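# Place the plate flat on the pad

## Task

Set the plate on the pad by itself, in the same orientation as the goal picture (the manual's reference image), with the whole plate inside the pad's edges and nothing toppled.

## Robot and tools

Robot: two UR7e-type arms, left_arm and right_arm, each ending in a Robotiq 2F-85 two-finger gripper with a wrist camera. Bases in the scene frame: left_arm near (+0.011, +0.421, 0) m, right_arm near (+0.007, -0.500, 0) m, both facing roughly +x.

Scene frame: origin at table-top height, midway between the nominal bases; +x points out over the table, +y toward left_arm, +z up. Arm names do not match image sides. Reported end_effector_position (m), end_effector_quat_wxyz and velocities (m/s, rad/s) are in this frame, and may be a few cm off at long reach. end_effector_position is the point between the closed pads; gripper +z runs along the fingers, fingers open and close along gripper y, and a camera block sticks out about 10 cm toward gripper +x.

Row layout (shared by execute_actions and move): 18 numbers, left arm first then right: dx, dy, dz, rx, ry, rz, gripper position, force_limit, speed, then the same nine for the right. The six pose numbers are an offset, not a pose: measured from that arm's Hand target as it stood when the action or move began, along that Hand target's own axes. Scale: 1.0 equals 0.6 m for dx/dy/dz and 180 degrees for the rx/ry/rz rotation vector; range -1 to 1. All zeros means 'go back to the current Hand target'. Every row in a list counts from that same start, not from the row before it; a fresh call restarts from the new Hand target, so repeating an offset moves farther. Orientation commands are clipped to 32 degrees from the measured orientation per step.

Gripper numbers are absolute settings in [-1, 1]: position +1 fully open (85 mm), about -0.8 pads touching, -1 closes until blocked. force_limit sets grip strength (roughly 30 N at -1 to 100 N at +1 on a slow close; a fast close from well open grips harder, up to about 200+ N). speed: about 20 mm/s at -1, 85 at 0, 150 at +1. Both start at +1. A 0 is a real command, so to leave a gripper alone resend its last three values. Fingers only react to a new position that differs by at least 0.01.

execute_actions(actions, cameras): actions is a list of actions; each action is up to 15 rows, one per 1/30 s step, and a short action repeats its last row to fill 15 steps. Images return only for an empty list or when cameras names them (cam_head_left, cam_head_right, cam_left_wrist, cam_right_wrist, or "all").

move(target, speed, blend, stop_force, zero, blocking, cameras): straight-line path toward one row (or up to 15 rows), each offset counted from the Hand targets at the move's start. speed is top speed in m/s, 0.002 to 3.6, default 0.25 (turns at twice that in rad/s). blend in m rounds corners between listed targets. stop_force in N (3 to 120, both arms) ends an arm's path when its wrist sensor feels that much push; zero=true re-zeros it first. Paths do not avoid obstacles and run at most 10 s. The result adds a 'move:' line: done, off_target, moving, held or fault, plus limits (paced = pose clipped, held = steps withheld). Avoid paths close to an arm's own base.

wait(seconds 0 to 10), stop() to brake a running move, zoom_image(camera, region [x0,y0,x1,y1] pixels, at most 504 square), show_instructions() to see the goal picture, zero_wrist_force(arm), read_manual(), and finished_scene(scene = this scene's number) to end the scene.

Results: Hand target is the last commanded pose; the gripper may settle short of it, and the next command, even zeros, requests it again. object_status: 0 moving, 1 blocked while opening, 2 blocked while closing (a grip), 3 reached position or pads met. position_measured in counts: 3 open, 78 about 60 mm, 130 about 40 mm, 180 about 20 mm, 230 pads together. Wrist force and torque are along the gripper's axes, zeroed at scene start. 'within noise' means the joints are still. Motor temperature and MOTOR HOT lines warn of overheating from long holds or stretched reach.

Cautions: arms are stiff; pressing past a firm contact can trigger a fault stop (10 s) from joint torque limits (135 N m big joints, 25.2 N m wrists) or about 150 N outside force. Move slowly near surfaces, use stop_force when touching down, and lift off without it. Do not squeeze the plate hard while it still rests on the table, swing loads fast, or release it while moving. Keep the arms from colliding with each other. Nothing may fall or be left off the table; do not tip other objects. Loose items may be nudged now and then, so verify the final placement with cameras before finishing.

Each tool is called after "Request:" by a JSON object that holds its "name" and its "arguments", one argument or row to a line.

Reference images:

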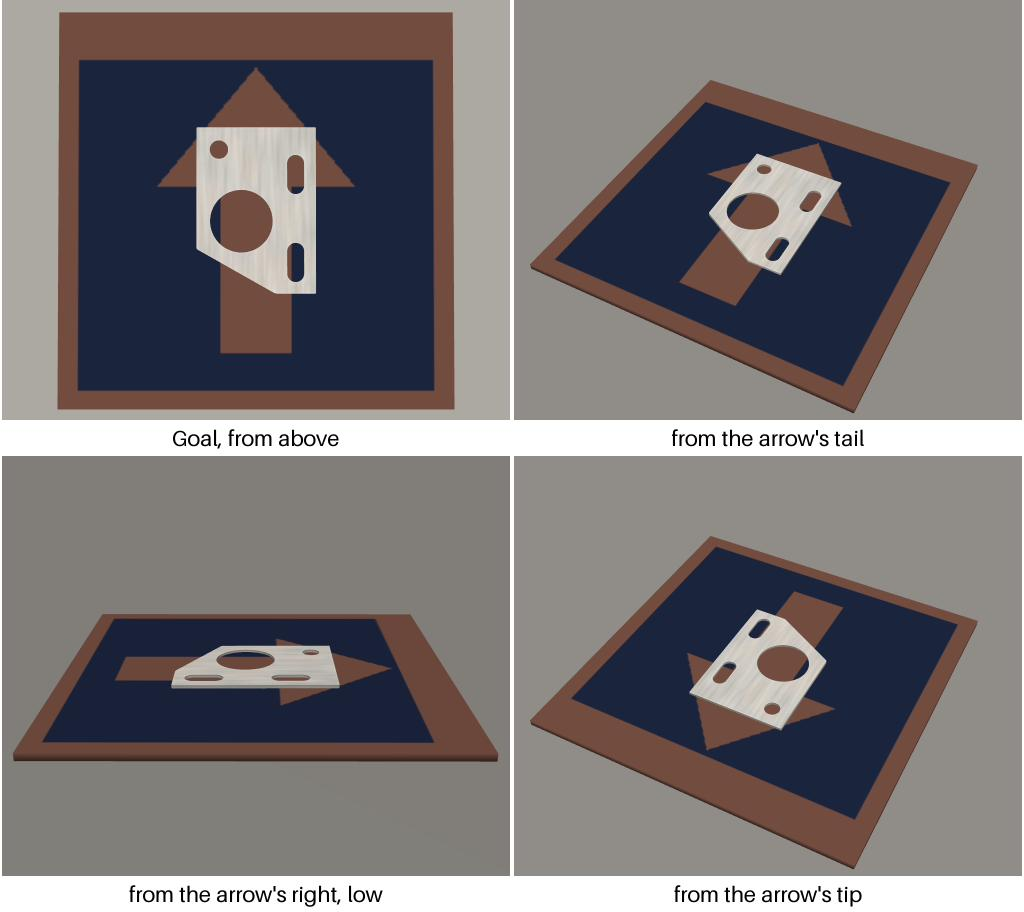

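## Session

Request:
{"name": "execute_actions", "arguments": {
  "actions": []
}}

Scene clock: 0.00 s.
left_arm: end_effector_position=(+0.7136, -0.0686, +0.1279) position_measured=3 object_status=3 end_effector_quat_wxyz=(-0.055, -0.538, +0.625, -0.563) | right_arm: end_effector_position=(+0.4636, -0.1913, +0.1823) position_measured=3 object_status=3 end_effector_quat_wxyz=(-0.062, -0.537, +0.797, -0.272)
Joint positions: left_arm=[-0.631 -0.673 1.542 -3.631 -1.82 -2.282] | right_arm=[4.162 -1.859 -1.63 -1.6 1.14 -0.056]
Joint velocities: within noise
Joint torques (N m): no reading
Motor temperatures (°C): left_arm=[30 29 31 29 37 37] | right_arm=[31 27 28 36 38 34]
Wrist force (N): no reading
Wrist torque (N m): no reading
Wrist force, peak (N): no reading
Hand target: left_arm +0.7136, -0.0686, +0.1279; -0.055, -0.538, +0.625, -0.563 | right_arm +0.4636, -0.1913, +0.1823; -0.062, -0.537, +0.797, -0.272
Tool commands: left_gripper/position=+1.0 left_gripper/force_limit=+1.0 left_gripper/speed=+1.0 right_gripper/position=+1.0 right_gripper/force_limit=+1.0 right_gripper/speed=+1.0

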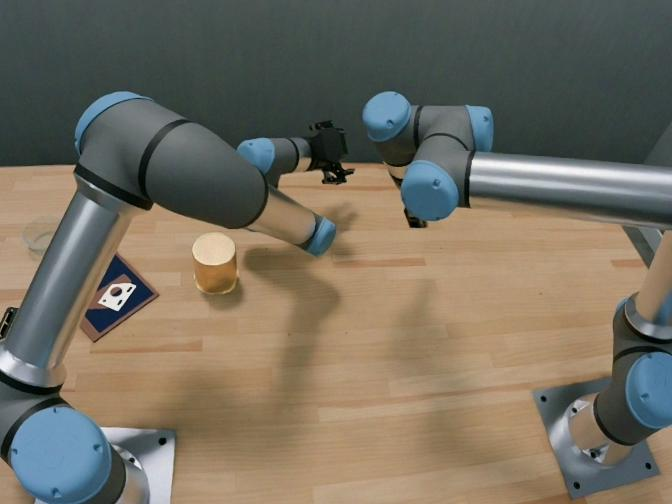

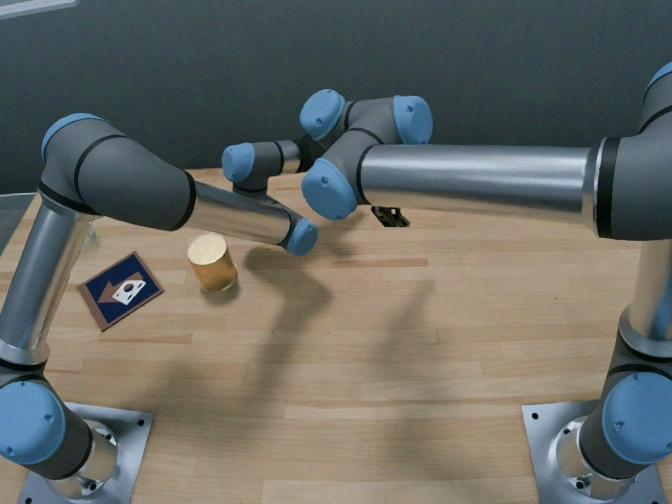

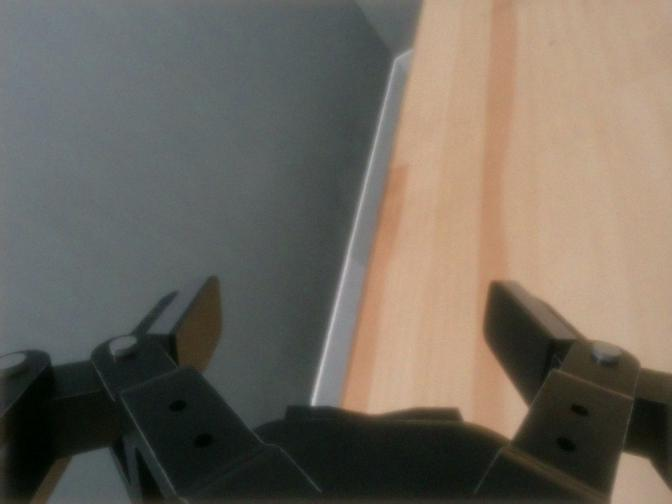

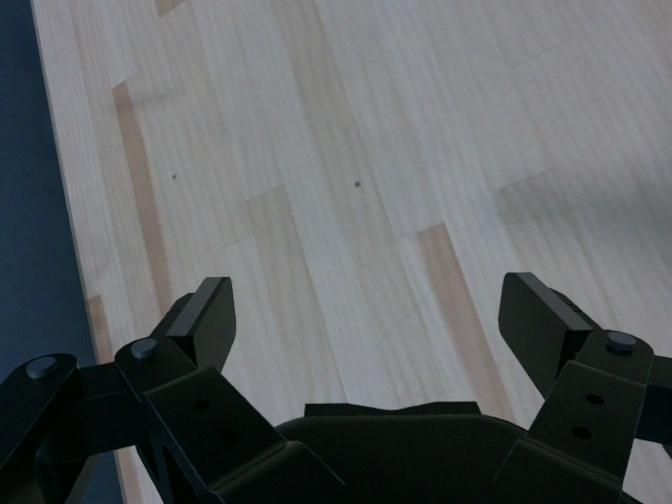

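Request:
{"name": "zoom_image", "arguments": {
  "camera": "cam_head_right",
  "region": [60, 220, 260, 370]
}}

Request:
{"name": "zoom_image", "arguments": {
  "camera": "cam_head_left",
  "region": [0, 200, 260, 360]
}}

Request:
{"name": "zoom_image", "arguments": {
  "camera": "cam_head_right",
  "region": [280, 80, 440, 240]
}}

Scaled by 2.520 from the camera's 672x504 image, which has a finer 960x720 frame.

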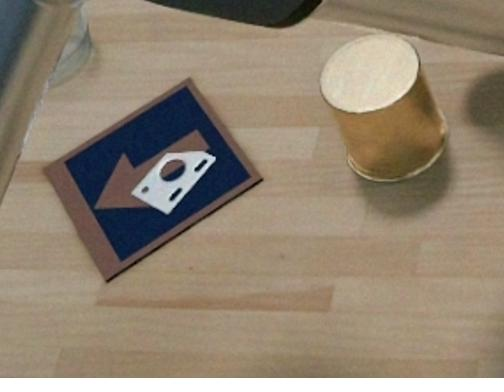

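Scaled by 1.938 from the camera's 672x504 image, which has a finer 960x720 frame.

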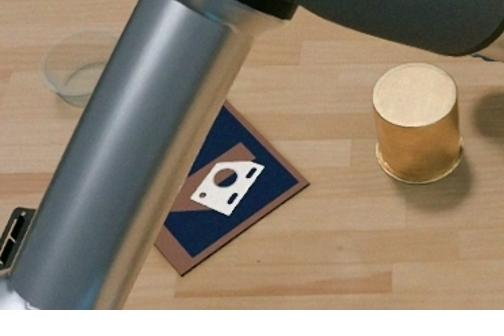

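Scaled by 3.150 from the camera's 672x504 image, which has a finer 960x720 frame.

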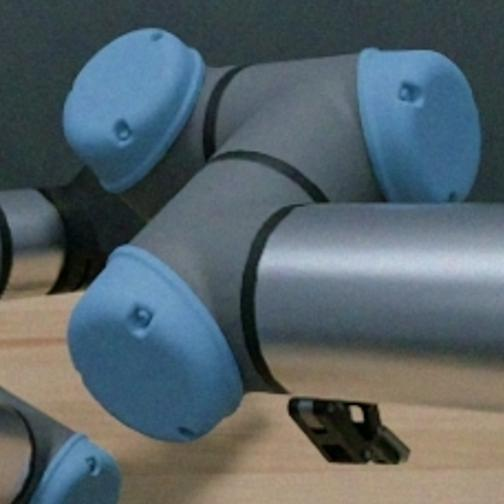

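Request:
{"name": "move", "arguments": {
  "target": [
    [0.129,-0.144,-0.760,-0.10,-0.12,-0.02,1,-1,-1,0.508,-0.127,-0.0415,0,0,0,1,-1,-1]
  ],
  "speed": 0.4,
  "cameras": ["all"]
}}

Scene clock: 157.77 s.
left_arm: end_effector_position=(+0.5000, +0.2505, +0.3996) position_measured=3 object_status=3 end_effector_quat_wxyz=(+0.038, +0.638, -0.687, +0.347) | right_arm: end_effector_position=(+0.3995, -0.4503, +0.3499) position_measured=3 object_status=3 end_effector_quat_wxyz=(-0.062, -0.537, +0.797, -0.272)
Joint positions: left_arm=[-0.38 -1.813 1.918 -2.327 -1.886 -2.043] | right_arm=[3.948 -1.273 -1.804 -1.91 1.071 -0.284]
Joint torques (N m): left_arm=[5.7 -26.93 -29.4 -2.2 1.62 0.09] | right_arm=[0.8 18.7 19.25 2.18 1.67 -0.8]
Wrist force (N): left_arm=[0.0 -0.7 1.1] | right_arm=[0.2 -0.1 0.0]
Wrist torque (N m): left_arm=[0.00 -0.09 0.12] | right_arm=[-0.01 -0.01 -0.02]
Wrist force, peak (N): left_arm=[-1.2 0.8 3.3] | right_arm=[-2.9 0.4 0.3]
Hand target: left_arm +0.5001, +0.2505, +0.3998; +0.038, +0.638, -0.687, +0.347 | right_arm +0.3994, -0.4503, +0.3500; -0.062, -0.537, +0.797, -0.272
Off the commanded pose: left_arm 0.000 m, 0 deg | right_arm 0.000 m, 0 deg.
move: done

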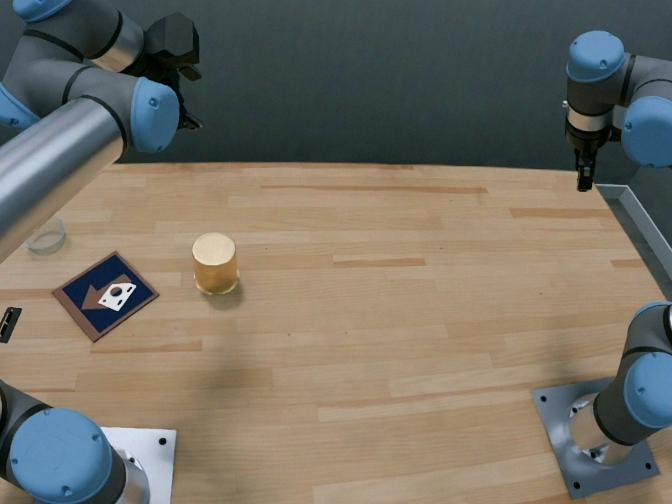

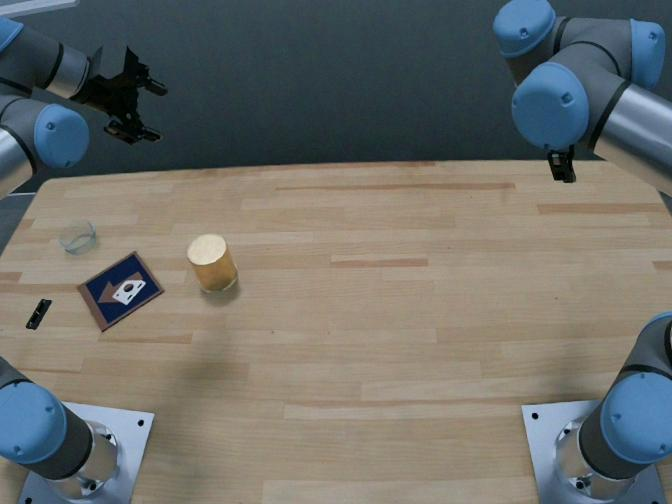

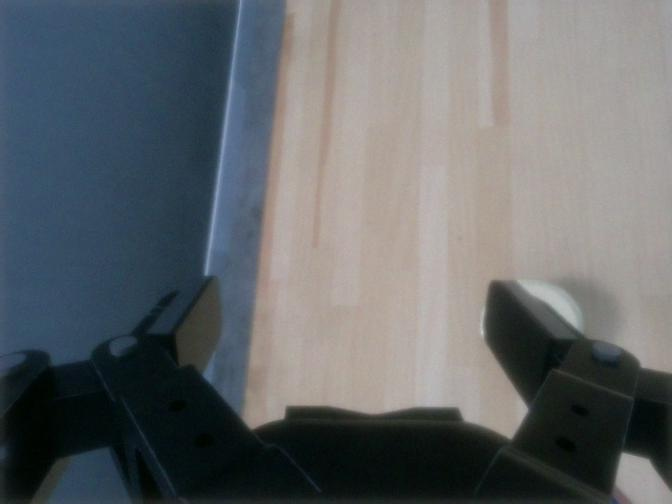

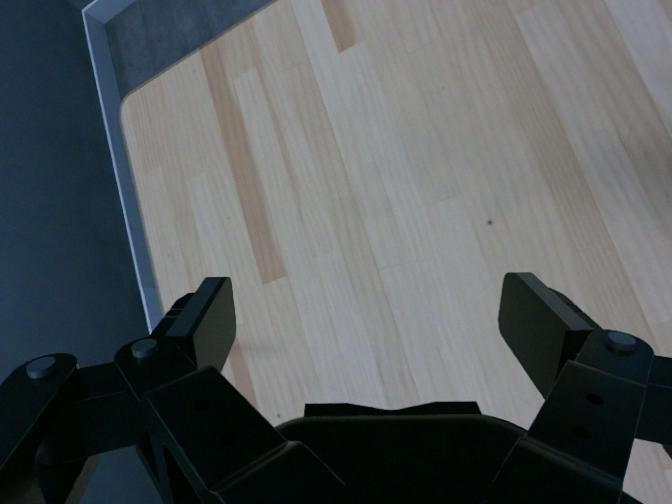

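Request:
{"name": "zoom_image", "arguments": {
  "camera": "cam_head_right",
  "region": [10, 210, 180, 340]
}}

Request:
{"name": "zoom_image", "arguments": {
  "camera": "cam_head_left",
  "region": [0, 210, 180, 350]
}}

Scaled by 2.965 from the camera's 672x504 image, which has a finer 960x720 frame.

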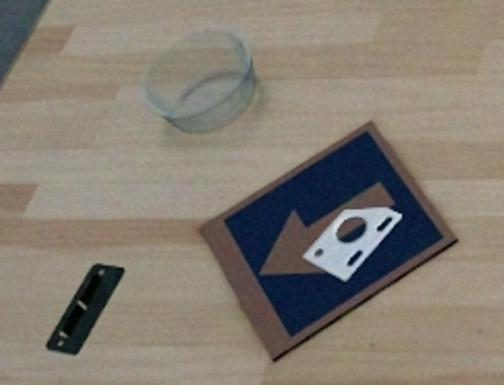

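Scaled by 2.800 from the camera's 672x504 image, which has a finer 960x720 frame.

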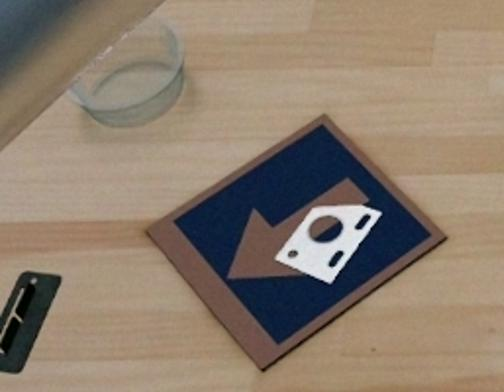

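Request:
{"name": "move", "arguments": {
  "target": [
    [-0.2107,0.2327,-0.1593,-0.142,-0.177,-0.0225,1,-1,-1,0,0,0,0,0,0,1,-1,-1]
  ],
  "speed": 0.3,
  "cameras": ["cam_left_wrist","cam_head_right"]
}}

Scene clock: 184.90 s.
left_arm: end_effector_position=(+0.3600, +0.4005, +0.3500) position_measured=3 object_status=3 end_effector_quat_wxyz=(+0.000, +0.707, -0.707, +0.000) end_effector_velocity=(-0.001, +0.000, -0.002) end_effector_angular_velocity=(+0.004, +0.007, +0.000) | right_arm: end_effector_position=(+0.3994, -0.4503, +0.3500) position_measured=3 object_status=3 end_effector_quat_wxyz=(-0.062, -0.537, +0.797, -0.272)
Joint positions: left_arm=[-0.39 -1.969 1.834 -1.436 -1.571 -2.019] | right_arm=[3.948 -1.273 -1.804 -1.91 1.071 -0.284]
Joint velocities: left_arm=[0 0.002 0.001 0.005 0 0] | right_arm=[within noise]
Joint torques (N m): left_arm=[-0.5 4.51 -17.45 -1.37 -1.01 1.76] | right_arm=[-6.74 17.58 18.61 0.24 1.33 -0.78]
Wrist force (N): left_arm=[0.7 -2.3 2.4] | right_arm=[0.0 0.0 0.0]
Wrist torque (N m): left_arm=[-0.22 -0.19 -0.17] | right_arm=[0.00 0.02 -0.03]
Wrist force, peak (N): left_arm=[0.6 -2.2 2.5] | right_arm=[0.2 -0.1 0.4]
Hand target: left_arm +0.3600, +0.4005, +0.3499; +0.000, +0.707, -0.707, +0.000 | right_arm +0.3994, -0.4503, +0.3500; -0.062, -0.537, +0.797, -0.272
Off the commanded pose: left_arm 0.000 m, 0 deg | right_arm 0.000 m, 0 deg.
move: done
Images, in order (width x height): cam_head_right 672x504, cam_left_wrist 672x504.

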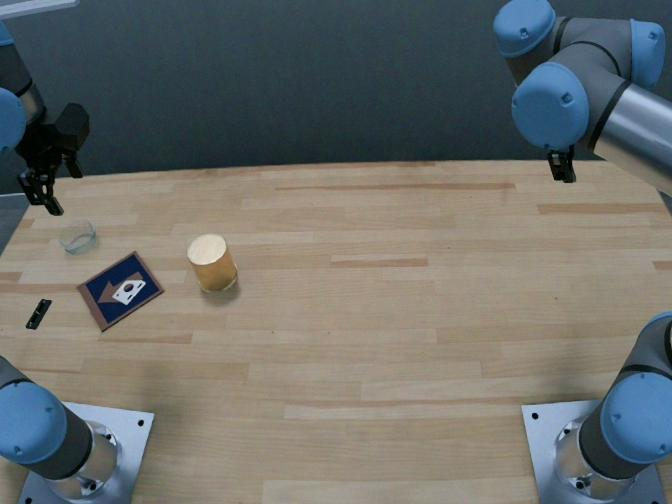

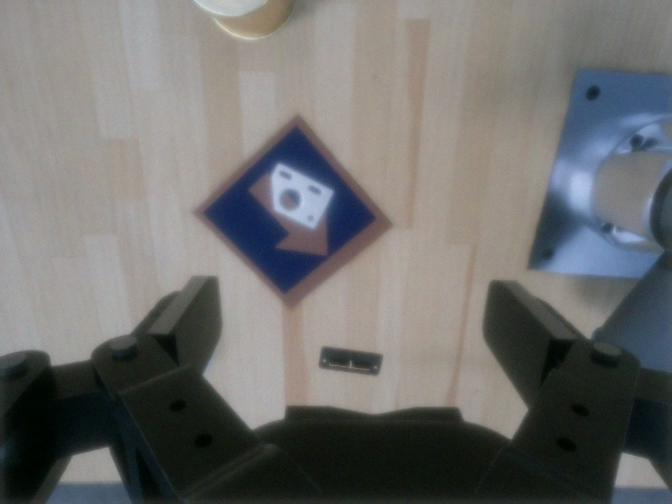

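Request:
{"name": "move", "arguments": {
  "target": [
    [-0.0108,-0.1067,0.30,0,0,-0.2273,1,-1,-1,0,0,0,0,0,0,1,-1,-1]
  ],
  "speed": 0.25,
  "cameras": ["cam_left_wrist","cam_head_right"]
}}

Request:
{"name": "zoom_image", "arguments": {
  "camera": "cam_left_wrist",
  "region": [186, 102, 486, 327]
}}

Scene clock: 284.87 s.
left_arm: end_effector_position=(+0.4238, +0.4070, +0.1699) position_measured=3 object_status=3 end_effector_quat_wxyz=(+0.000, +0.910, -0.415, +0.000) | right_arm: end_effector_position=(+0.3994, -0.4503, +0.3500) position_measured=3 object_status=3 end_effector_quat_wxyz=(-0.062, -0.537, +0.797, -0.272)
Joint positions: left_arm=[-0.303 -1.732 2.139 -1.977 -1.571 -2.646] | right_arm=[3.948 -1.273 -1.804 -1.91 1.071 -0.284]
Joint torques (N m): left_arm=[-9.3 -18.54 -27.05 -4.29 2.18 -1.78] | right_arm=[-8.17 17.95 19.21 0.32 1.14 -0.85]
Wrist force (N): left_arm=[0.7 -2.5 2.2] | right_arm=[-0.1 0.1 0.0]
Wrist torque (N m): left_arm=[-0.26 -0.18 -0.23] | right_arm=[0.01 0.04 -0.03]
Wrist force, peak (N): left_arm=[1.0 -2.9 3.8] | right_arm=[-0.2 -0.3 -0.2]
Hand target: left_arm +0.4239, +0.4070, +0.1699; +0.000, +0.910, -0.415, +0.000 | right_arm +0.3994, -0.4503, +0.3500; -0.062, -0.537, +0.797, -0.272
Off the commanded pose: left_arm 0.000 m, 0 deg | right_arm 0.000 m, 0 deg.
move: done
Images, in order (width x height): cam_head_right 672x504, cam_left_wrist 672x504.

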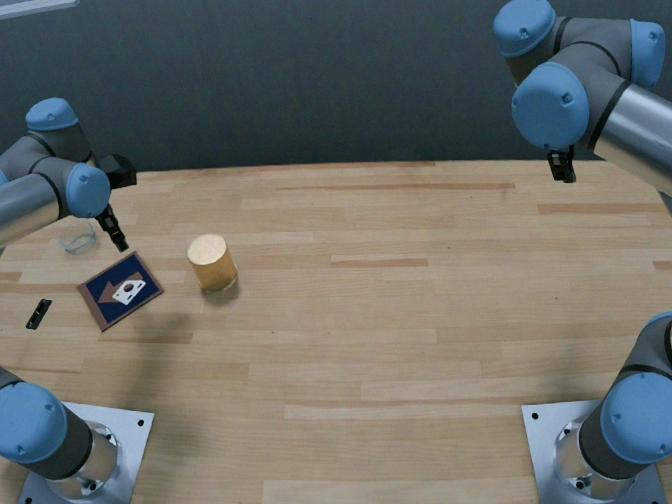

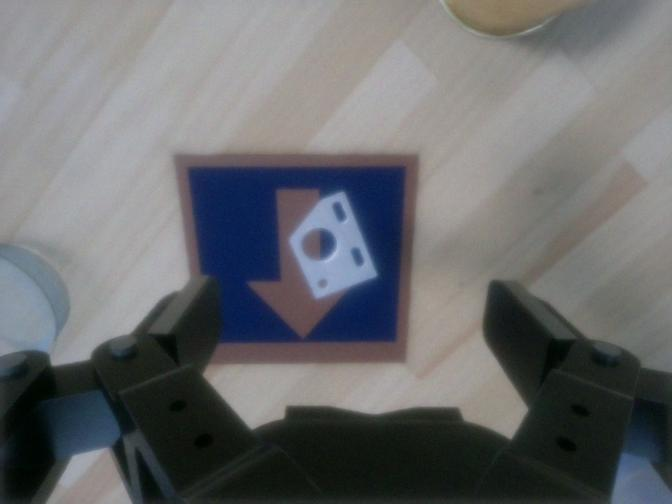

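Scaled by 1.680 from the camera's 672x504 image, which has a finer 960x720 frame.

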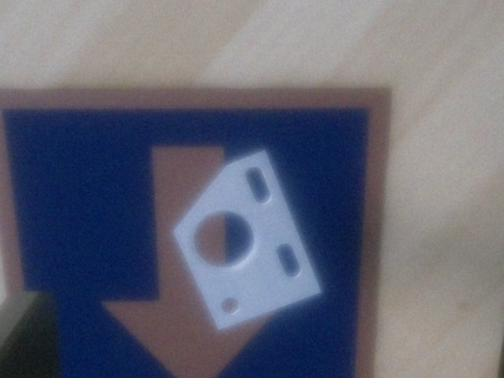

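Request:
{"name": "move", "arguments": {
  "target": [
    [-0.0607,-0.0222,0.1832,0,0,-0.1222,0.45,-1,-1,-0.477,0.397,-0.255,0.393,-0.4447,-0.152,0.0,-1,-1]
  ],
  "speed": 0.2,
  "cameras": ["all"]
}}

Request:
{"name": "zoom_image", "arguments": {
  "camera": "cam_left_wrist",
  "region": [186, 150, 486, 375]
}}

Scene clock: 330.87 s.
left_arm: end_effector_position=(+0.4100, +0.4432, +0.0599) position_measured=72 object_status=3 end_effector_quat_wxyz=(+0.000, +0.972, -0.234, +0.000) | right_arm: end_effector_position=(+0.2776, -0.0731, +0.2804) position_measured=129 object_status=3 end_effector_quat_wxyz=(+0.666, -0.663, +0.240, -0.243)
Joint positions: left_arm=[-0.225 -1.585 2.347 -2.331 -1.571 -2.952] | right_arm=[4.809 -1.906 -2.61 1.382 0.752 -1.579]
Joint torques (N m): left_arm=[-8.34 -31.42 -26.98 -1.87 2.17 1.83] | right_arm=[7.85 9.9 4.29 3.79 1.84 -0.89]
Wrist force (N): left_arm=[1.4 -2.3 2.6] | right_arm=[-0.5 -0.2 0.2]
Wrist torque (N m): left_arm=[-0.21 -0.27 -0.19] | right_arm=[-0.24 -0.23 -0.42]
Wrist force, peak (N): left_arm=[1.2 -2.5 2.7] | right_arm=[-1.3 0.6 0.9]
Hand target: left_arm +0.4101, +0.4432, +0.0600; +0.000, +0.972, -0.234, +0.000 | right_arm +0.2775, -0.0730, +0.2804; +0.666, -0.663, +0.240, -0.242
Off the commanded pose: left_arm 0.000 m, 0 deg | right_arm 0.000 m, 0 deg.
move: done

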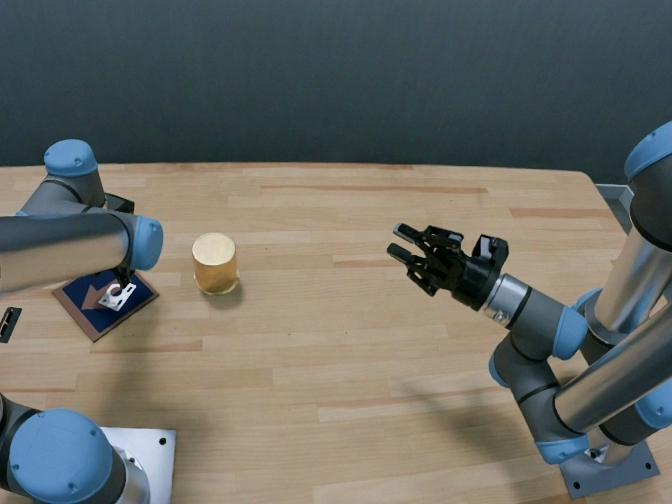

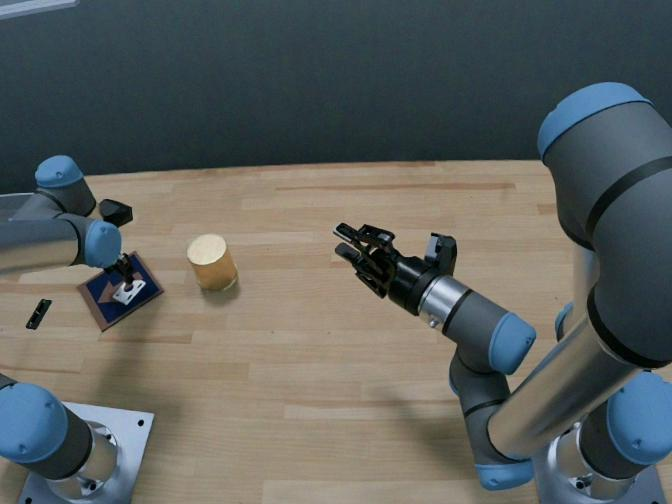

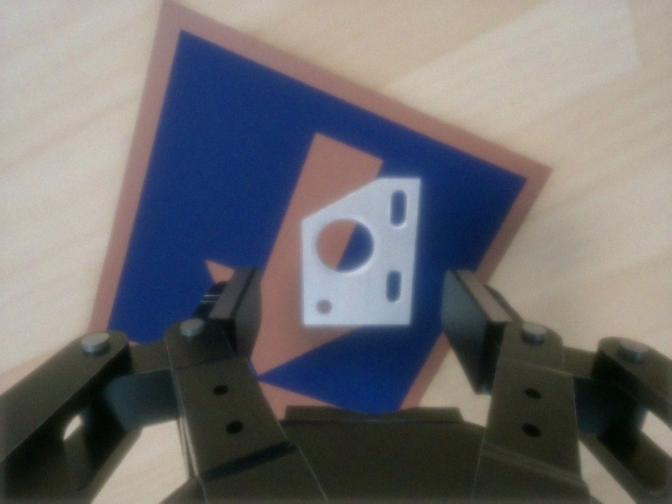

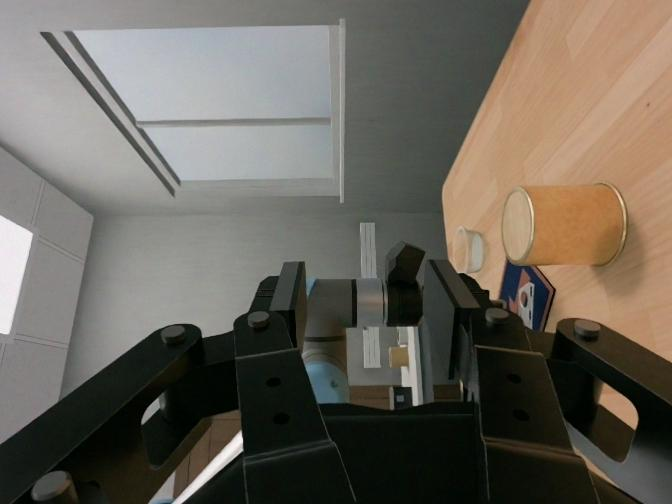

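Scaled by 1.680 from the camera's 672x504 image, which has a finer 960x720 frame.

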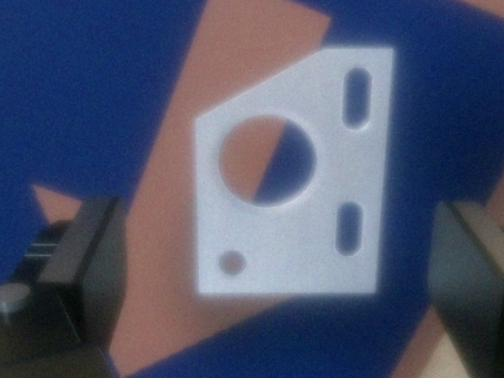

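Request:
{"name": "move", "arguments": {
  "target": [
    [-0.0017,0.0017,0.05,0,0,0,0.325,-1,-1,0,0,0,0,0,0,0.0,-1,-1]
  ],
  "speed": 0.1
}}

Request:
{"name": "zero_wrist_force", "arguments": {
  "arm": "left_arm"
}}

Request:
{"name": "move", "arguments": {
  "target": [
    [0,0,0.035,0,0,0,0.325,-1,-1,0,0,0,0,0,0,0.0,-1,-1]
  ],
  "speed": 0.005,
  "stop_force": 4,
  "cameras": ["cam_left_wrist"]
}}

Scene clock: 358.73 s.
left_arm: end_effector_position=(+0.4086, +0.4427, +0.0299) position_measured=88 object_status=3 end_effector_quat_wxyz=(+0.000, +0.972, -0.234, +0.000) | right_arm: end_effector_position=(+0.2775, -0.0730, +0.2804) position_measured=129 object_status=3 end_effector_quat_wxyz=(+0.666, -0.663, +0.240, -0.242)
Joint positions: left_arm=[-0.227 -1.515 2.386 -2.441 -1.571 -2.954] | right_arm=[4.809 -1.906 -2.61 1.383 0.752 -1.579]
Joint torques (N m): left_arm=[-1.04 -27.38 -24.05 -3.65 2.13 -0.5] | right_arm=[9.21 15.23 13.22 1.34 1.64 -0.52]
Wrist force (N): left_arm=[1.1 -2.2 2.2] | right_arm=[-0.6 -0.1 0.0]
Wrist torque (N m): left_arm=[-0.24 -0.24 -0.10] | right_arm=[-0.22 -0.21 -0.42]
Wrist force, peak (N): left_arm=[1.1 -2.0 3.4] | right_arm=[-0.9 -0.1 0.2]
Hand target: left_arm +0.4087, +0.4427, +0.0300; +0.000, +0.972, -0.234, +0.000 | right_arm +0.2775, -0.0730, +0.2804; +0.666, -0.663, +0.240, -0.242
Off the commanded pose: left_arm 0.000 m, 0 deg | right_arm 0.000 m, 0 deg.
move: done

Wrist force sensor zeroed.

Scene clock: 362.20 s.
left_arm: end_effector_position=(+0.4087, +0.4427, +0.0181) position_measured=88 object_status=3 end_effector_quat_wxyz=(+0.000, +0.972, -0.234, +0.000) | right_arm: end_effector_position=(+0.2775, -0.0730, +0.2804) position_measured=129 object_status=3 end_effector_quat_wxyz=(+0.666, -0.663, +0.240, -0.242)
Joint positions: left_arm=[-0.227 -1.484 2.398 -2.485 -1.571 -2.954] | right_arm=[4.809 -1.906 -2.61 1.383 0.752 -1.579]
Joint torques (N m): left_arm=[5.6 -31.86 -22.72 -1.15 1.35 0.88] | right_arm=[9.41 25.66 9.77 -0.55 -1.6 0.06]
Wrist force (N, zeroed by zero_wrist_force on left_arm): left_arm=[0.5 0.3 -3.6] | right_arm=[-0.6 -0.1 0.2]
Wrist torque (N m, zeroed by zero_wrist_force on left_arm): left_arm=[-0.14 0.00 -0.02] | right_arm=[-0.22 -0.21 -0.41]
Wrist force, peak (N, zeroed by zero_wrist_force on left_arm): left_arm=[-0.2 1.0 -4.3] | right_arm=[-0.9 -0.2 -0.1]
Hand target: left_arm +0.4087, +0.4427, +0.0181; +0.000, +0.972, -0.234, +0.000 (not the last commanded pose) | right_arm +0.2775, -0.0730, +0.2804; +0.666, -0.663, +0.240, -0.242
Off the commanded pose: left_arm 0.009 m, 0 deg | right_arm 0.000 m, 0 deg.
move: contact (left_arm)
Images, in order (width x height): cam_left_wrist 672x504.

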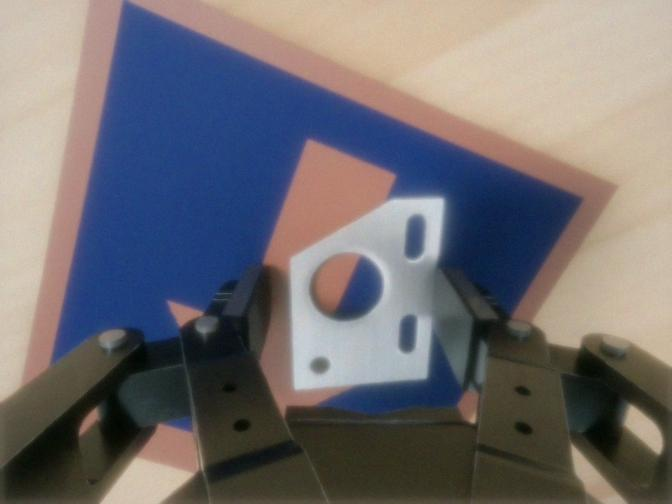

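Request:
{"name": "zoom_image", "arguments": {
  "camera": "cam_left_wrist",
  "region": [226, 180, 526, 405]
}}

Scaled by 1.680 from the camera's 672x504 image, which has a finer 960x720 frame.

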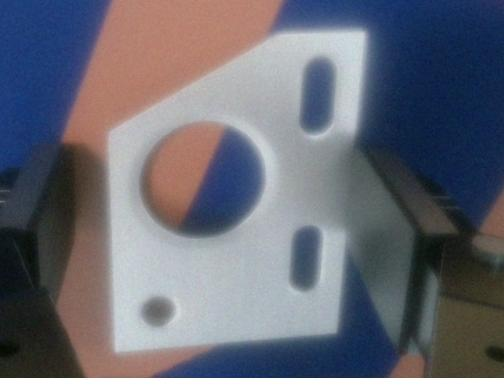

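Request:
{"name": "move", "arguments": {
  "target": [
    [0,0,-0.010,0,0,0,0.325,-1,-1,0,0,0,0,0,0,0.0,-1,-1]
  ],
  "speed": 0.02,
  "cameras": ["cam_left_wrist"]
}}

Request:
{"name": "zoom_image", "arguments": {
  "camera": "cam_left_wrist",
  "region": [226, 180, 526, 405]
}}

Scene clock: 396.00 s.
left_arm: end_effector_position=(+0.4087, +0.4427, +0.0242) position_measured=88 object_status=3 end_effector_quat_wxyz=(+0.000, +0.972, -0.234, +0.000) | right_arm: end_effector_position=(+0.2775, -0.0730, +0.2804) position_measured=129 object_status=3 end_effector_quat_wxyz=(+0.666, -0.663, +0.240, -0.242)
Joint positions: left_arm=[-0.227 -1.5 2.392 -2.462 -1.571 -2.954] | right_arm=[4.809 -1.906 -2.61 1.383 0.752 -1.579]
Joint torques (N m): left_arm=[7.73 -9.44 -15.19 -4.04 1.19 1.4] | right_arm=[9.32 25.28 4.92 -0.35 -1.63 -0.08]
Wrist force (N, zeroed by zero_wrist_force on left_arm): left_arm=[0.1 -0.1 0.1] | right_arm=[-0.7 -0.2 0.3]
Wrist torque (N m, zeroed by zero_wrist_force on left_arm): left_arm=[-0.01 0.00 0.00] | right_arm=[-0.25 -0.20 -0.41]
Wrist force, peak (N, zeroed by zero_wrist_force on left_arm): left_arm=[0.4 0.4 -3.8] | right_arm=[-0.9 0.1 0.2]
Hand target: left_arm +0.4087, +0.4427, +0.0241; +0.000, +0.972, -0.234, +0.000 | right_arm +0.2775, -0.0730, +0.2804; +0.666, -0.663, +0.240, -0.242
Off the commanded pose: left_arm 0.000 m, 0 deg | right_arm 0.000 m, 0 deg.
move: done
Images, in order (width x height): cam_left_wrist 672x504.

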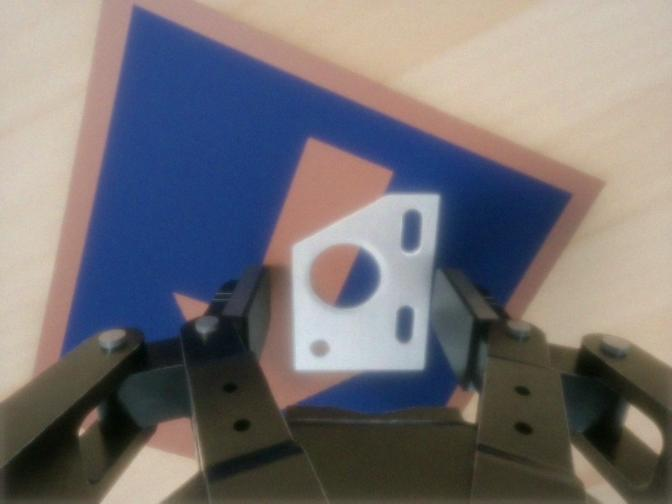

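Scaled by 1.680 from the camera's 672x504 image, which has a finer 960x720 frame.

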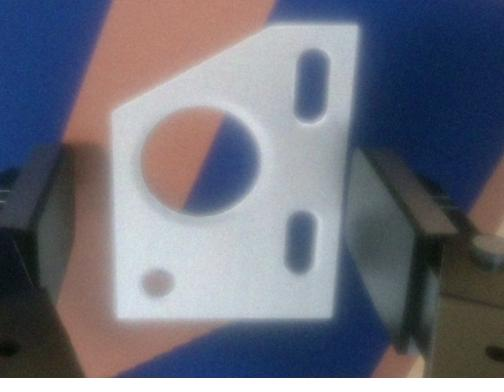

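Request:
{"name": "move", "arguments": {
  "target": [
    [0,0.0060,0.00,0,0,0,0.325,-1,-1,0,0,0,0,0,0,0.0,-1,-1]
  ],
  "speed": 0.02
}}

Request:
{"name": "move", "arguments": {
  "target": [
    [0,0,0.025,0,0,0,0.325,-1,-1,0,0,0,0,0,0,0.0,-1,-1]
  ],
  "speed": 0.004,
  "stop_force": 3,
  "cameras": ["cam_left_wrist"]
}}

Request:
{"name": "zoom_image", "arguments": {
  "camera": "cam_left_wrist",
  "region": [226, 180, 526, 405]
}}

Scene clock: 421.93 s.
left_arm: end_effector_position=(+0.4070, +0.4395, +0.0241) position_measured=88 object_status=3 end_effector_quat_wxyz=(+0.000, +0.972, -0.234, +0.000) | right_arm: end_effector_position=(+0.2775, -0.0730, +0.2804) position_measured=129 object_status=3 end_effector_quat_wxyz=(+0.666, -0.663, +0.240, -0.242)
Joint positions: left_arm=[-0.237 -1.504 2.397 -2.463 -1.571 -2.964] | right_arm=[4.809 -1.906 -2.61 1.383 0.752 -1.579]
Joint torques (N m): left_arm=[5.55 -27.34 -14.75 -4.19 0.78 -0.09] | right_arm=[8.86 25.22 0.94 -0.62 -1.6 0.15]
Wrist force (N, zeroed by zero_wrist_force on left_arm): left_arm=[0.2 0.0 0.2] | right_arm=[-0.5 -0.1 0.0]
Wrist torque (N m, zeroed by zero_wrist_force on left_arm): left_arm=[0.00 -0.03 0.00] | right_arm=[-0.22 -0.22 -0.41]
Wrist force, peak (N, zeroed by zero_wrist_force on left_arm): left_arm=[0.0 -0.1 0.5] | right_arm=[-0.9 0.2 0.0]
Hand target: left_arm +0.4070, +0.4395, +0.0241; +0.000, +0.972, -0.234, +0.000 | right_arm +0.2775, -0.0730, +0.2804; +0.666, -0.663, +0.240, -0.242
Off the commanded pose: left_arm 0.000 m, 0 deg | right_arm 0.000 m, 0 deg.
move: done

Scene clock: 424.80 s.
left_arm: end_effector_position=(+0.4070, +0.4395, +0.0168) position_measured=88 object_status=3 end_effector_quat_wxyz=(+0.000, +0.972, -0.234, +0.000) | right_arm: end_effector_position=(+0.2775, -0.0730, +0.2804) position_measured=129 object_status=3 end_effector_quat_wxyz=(+0.666, -0.663, +0.240, -0.242)
Joint positions: left_arm=[-0.236 -1.484 2.404 -2.491 -1.571 -2.963] | right_arm=[4.809 -1.906 -2.61 1.383 0.752 -1.579]
Joint torques (N m): left_arm=[7.07 -31.79 -22.56 -1.11 0.59 1.33] | right_arm=[9.58 25.53 0.75 -0.37 -1.49 -0.06]
Wrist force (N, zeroed by zero_wrist_force on left_arm): left_arm=[0.2 0.1 -3.5] | right_arm=[-0.6 -0.1 0.0]
Wrist torque (N m, zeroed by zero_wrist_force on left_arm): left_arm=[0.02 0.00 -0.02] | right_arm=[-0.22 -0.22 -0.41]
Wrist force, peak (N, zeroed by zero_wrist_force on left_arm): left_arm=[-0.3 0.0 -4.5] | right_arm=[-0.8 -0.2 0.0]
Hand target: left_arm +0.4070, +0.4395, +0.0168; +0.000, +0.972, -0.234, +0.000 (not the last commanded pose) | right_arm +0.2775, -0.0730, +0.2804; +0.666, -0.663, +0.240, -0.242
Off the commanded pose: left_arm 0.008 m, 0 deg | right_arm 0.000 m, 0 deg.
move: contact (left_arm)
Images, in order (width x height): cam_left_wrist 672x504.

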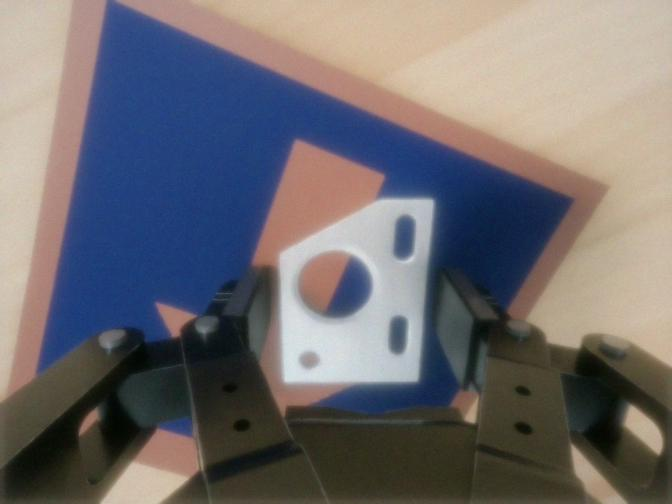

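Scaled by 1.680 from the camera's 672x504 image, which has a finer 960x720 frame.

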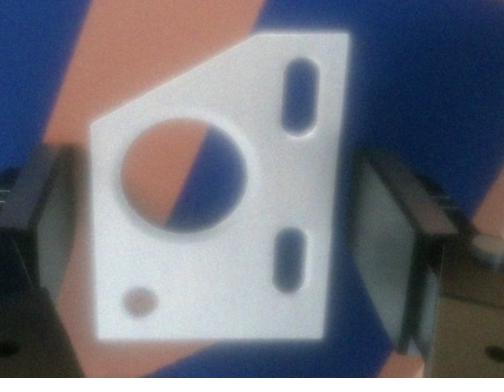

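Request:
{"name": "move", "arguments": {
  "target": [
    [0,0,-0.0035,0,0,0,0.325,-1,-1,0,0,0,0,0,0,0.0,-1,-1]
  ],
  "speed": 0.02
}}

Request:
{"name": "move", "arguments": {
  "target": [
    [0,0,0,0,0,0,-1,-1,-1,0,0,0,0,0,0,0.0,-1,-1]
  ],
  "speed": 0.02,
  "cameras": ["cam_left_wrist"]
}}

Request:
{"name": "zoom_image", "arguments": {
  "camera": "cam_left_wrist",
  "region": [226, 180, 526, 405]
}}

Scene clock: 437.90 s.
left_arm: end_effector_position=(+0.4070, +0.4395, +0.0189) position_measured=88 object_status=3 end_effector_quat_wxyz=(+0.000, +0.972, -0.234, +0.000) | right_arm: end_effector_position=(+0.2775, -0.0730, +0.2804) position_measured=129 object_status=3 end_effector_quat_wxyz=(+0.666, -0.663, +0.240, -0.242)
Joint positions: left_arm=[-0.236 -1.49 2.402 -2.483 -1.571 -2.963] | right_arm=[4.809 -1.906 -2.61 1.383 0.752 -1.579]
Joint torques (N m): left_arm=[6.88 -23.68 -21.97 -3.33 0.5 1.58] | right_arm=[9.45 25.95 0.91 -0.46 -1.53 0.1]
Wrist force (N, zeroed by zero_wrist_force on left_arm): left_arm=[-0.1 0.0 0.2] | right_arm=[-0.5 0.0 0.0]
Wrist torque (N m, zeroed by zero_wrist_force on left_arm): left_arm=[0.00 0.02 -0.02] | right_arm=[-0.22 -0.22 -0.42]
Wrist force, peak (N, zeroed by zero_wrist_force on left_arm): left_arm=[0.2 -0.1 -3.7] | right_arm=[-0.9 -0.2 0.3]
Hand target: left_arm +0.4070, +0.4395, +0.0189; +0.000, +0.972, -0.234, +0.000 | right_arm +0.2775, -0.0730, +0.2804; +0.666, -0.663, +0.240, -0.242
Off the commanded pose: left_arm 0.000 m, 0 deg | right_arm 0.000 m, 0 deg.
move: done

Scene clock: 438.57 s.
left_arm: end_effector_position=(+0.4071, +0.4395, +0.0189) position_measured=109 object_status=0 end_effector_quat_wxyz=(+0.000, +0.972, -0.234, +0.000) | right_arm: end_effector_position=(+0.2775, -0.0730, +0.2804) position_measured=129 object_status=3 end_effector_quat_wxyz=(+0.666, -0.663, +0.240, -0.242)
Joint positions: left_arm=[-0.236 -1.49 2.402 -2.483 -1.571 -2.963] | right_arm=[4.809 -1.906 -2.61 1.383 0.752 -1.579]
Joint torques (N m): left_arm=[7.06 -7.16 -13.32 -3.93 0.53 1.65] | right_arm=[9.41 26.72 0.08 -0.5 -1.37 -0.09]
Wrist force (N, zeroed by zero_wrist_force on left_arm): left_arm=[-1.4 -0.3 -6.6] | right_arm=[-0.6 0.0 0.1]
Wrist torque (N m, zeroed by zero_wrist_force on left_arm): left_arm=[-0.03 -0.04 -0.02] | right_arm=[-0.22 -0.22 -0.41]
Wrist force, peak (N, zeroed by zero_wrist_force on left_arm): left_arm=[-1.3 -0.2 -6.8] | right_arm=[-0.8 -0.1 0.0]
Hand target: left_arm +0.4070, +0.4395, +0.0189; +0.000, +0.972, -0.234, +0.000 | right_arm +0.2775, -0.0730, +0.2804; +0.666, -0.663, +0.240, -0.242
Off the commanded pose: left_arm 0.000 m, 0 deg | right_arm 0.000 m, 0 deg.
move: done
Images, in order (width x height): cam_left_wrist 672x504.

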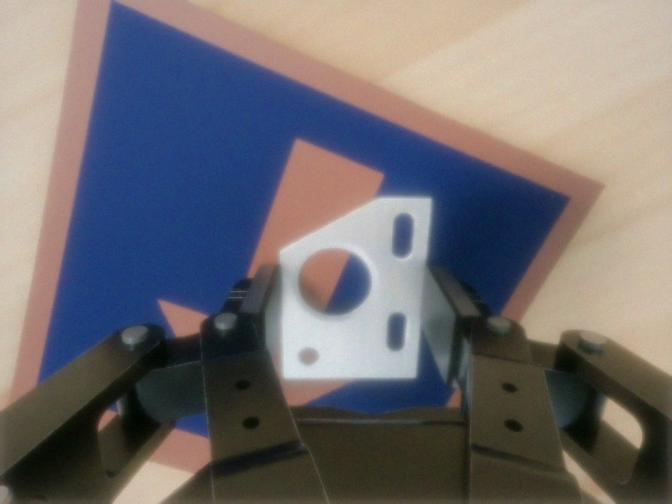

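Scaled by 1.680 from the camera's 672x504 image, which has a finer 960x720 frame.

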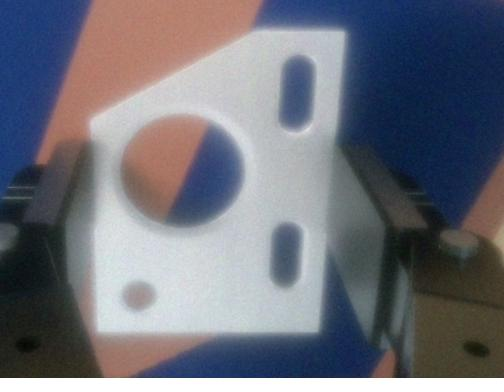

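Request:
{"name": "wait", "arguments": {
  "seconds": 0.5
}}

Scene clock: 442.03 s.
left_arm: end_effector_position=(+0.4070, +0.4395, +0.0189) position_measured=109 object_status=2 end_effector_quat_wxyz=(+0.000, +0.972, -0.234, +0.000) | right_arm: end_effector_position=(+0.2775, -0.0730, +0.2804) position_measured=129 object_status=3 end_effector_quat_wxyz=(+0.666, -0.663, +0.240, -0.242)
Joint positions: left_arm=[-0.236 -1.49 2.402 -2.483 -1.571 -2.963] | right_arm=[4.809 -1.906 -2.61 1.383 0.752 -1.579]
Joint torques (N m): left_arm=[4.47 -5.76 -11.92 -1.66 0.52 1.72] | right_arm=[8.92 26.21 0.08 -0.47 -1.42 0.07]
Wrist force (N, zeroed by zero_wrist_force on left_arm): left_arm=[-1.5 -0.4 -7.1] | right_arm=[-0.6 0.0 0.1]
Wrist torque (N m, zeroed by zero_wrist_force on left_arm): left_arm=[-0.04 -0.01 -0.02] | right_arm=[-0.21 -0.21 -0.41]
Wrist force, peak (N, zeroed by zero_wrist_force on left_arm): left_arm=[-1.4 -0.4 -7.4] | right_arm=[-0.9 -0.1 -0.1]
Hand target: left_arm +0.4070, +0.4395, +0.0189; +0.000, +0.972, -0.234, +0.000 | right_arm +0.2775, -0.0730, +0.2804; +0.666, -0.663, +0.240, -0.242
Tool commands: left_gripper/position=-1.0 left_gripper/force_limit=-1.0 left_gripper/speed=-1.0 right_gripper/position=+0.0 right_gripper/force_limit=-1.0 right_gripper/speed=-1.0
Off the commanded pose: left_arm 0.000 m, 0 deg | right_arm 0.000 m, 0 deg.
wait: 0.50 s; at rest from the start

Request:
{"name": "move", "arguments": {
  "target": [
    [0,0,-0.1,0,0,0,-1,-1,-1,0,0,0,0,0,0,0.0,-1,-1]
  ],
  "speed": 0.04,
  "cameras": ["cam_left_wrist"]
}}

Request:
{"name": "zoom_image", "arguments": {
  "camera": "cam_left_wrist",
  "region": [226, 180, 526, 405]
}}

Scene clock: 450.30 s.
left_arm: end_effector_position=(+0.4072, +0.4395, +0.0790) position_measured=109 object_status=2 end_effector_quat_wxyz=(+0.000, +0.972, -0.234, +0.000) | right_arm: end_effector_position=(+0.2775, -0.0730, +0.2804) position_measured=129 object_status=3 end_effector_quat_wxyz=(+0.666, -0.663, +0.240, -0.242)
Joint positions: left_arm=[-0.236 -1.635 2.328 -2.264 -1.571 -2.963] | right_arm=[4.809 -1.906 -2.61 1.383 0.752 -1.579]
Joint torques (N m): left_arm=[4.93 -5.57 -13.17 -4.41 0.19 1.44] | right_arm=[8.72 27.1 1.23 -0.43 -1.57 0.08]
Wrist force (N, zeroed by zero_wrist_force on left_arm): left_arm=[0.0 -0.4 0.4] | right_arm=[-0.6 -0.1 0.1]
Wrist torque (N m, zeroed by zero_wrist_force on left_arm): left_arm=[0.00 0.01 -0.05] | right_arm=[-0.23 -0.21 -0.41]
Wrist force, peak (N, zeroed by zero_wrist_force on left_arm): left_arm=[-1.4 -0.4 -7.3] | right_arm=[-1.0 -0.1 0.2]
Hand target: left_arm +0.4071, +0.4395, +0.0789; +0.000, +0.972, -0.234, +0.000 | right_arm +0.2775, -0.0730, +0.2804; +0.666, -0.663, +0.240, -0.242
Off the commanded pose: left_arm 0.000 m, 0 deg | right_arm 0.000 m, 0 deg.
move: done
Images, in order (width x height): cam_left_wrist 672x504.

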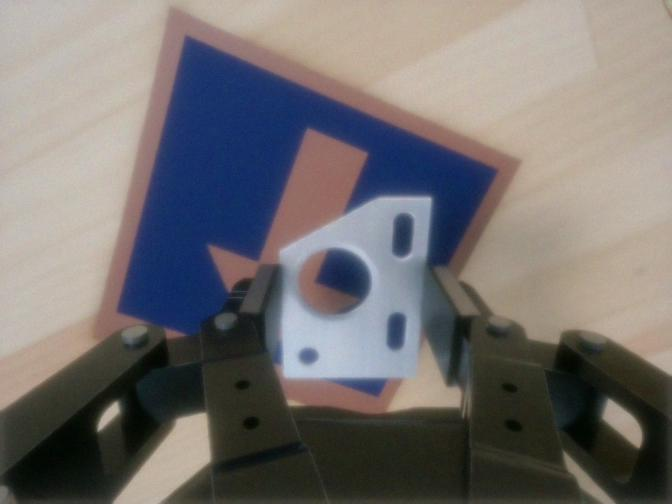

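Scaled by 1.680 from the camera's 672x504 image, which has a finer 960x720 frame.

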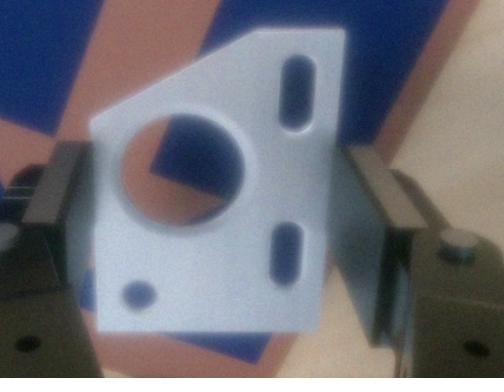

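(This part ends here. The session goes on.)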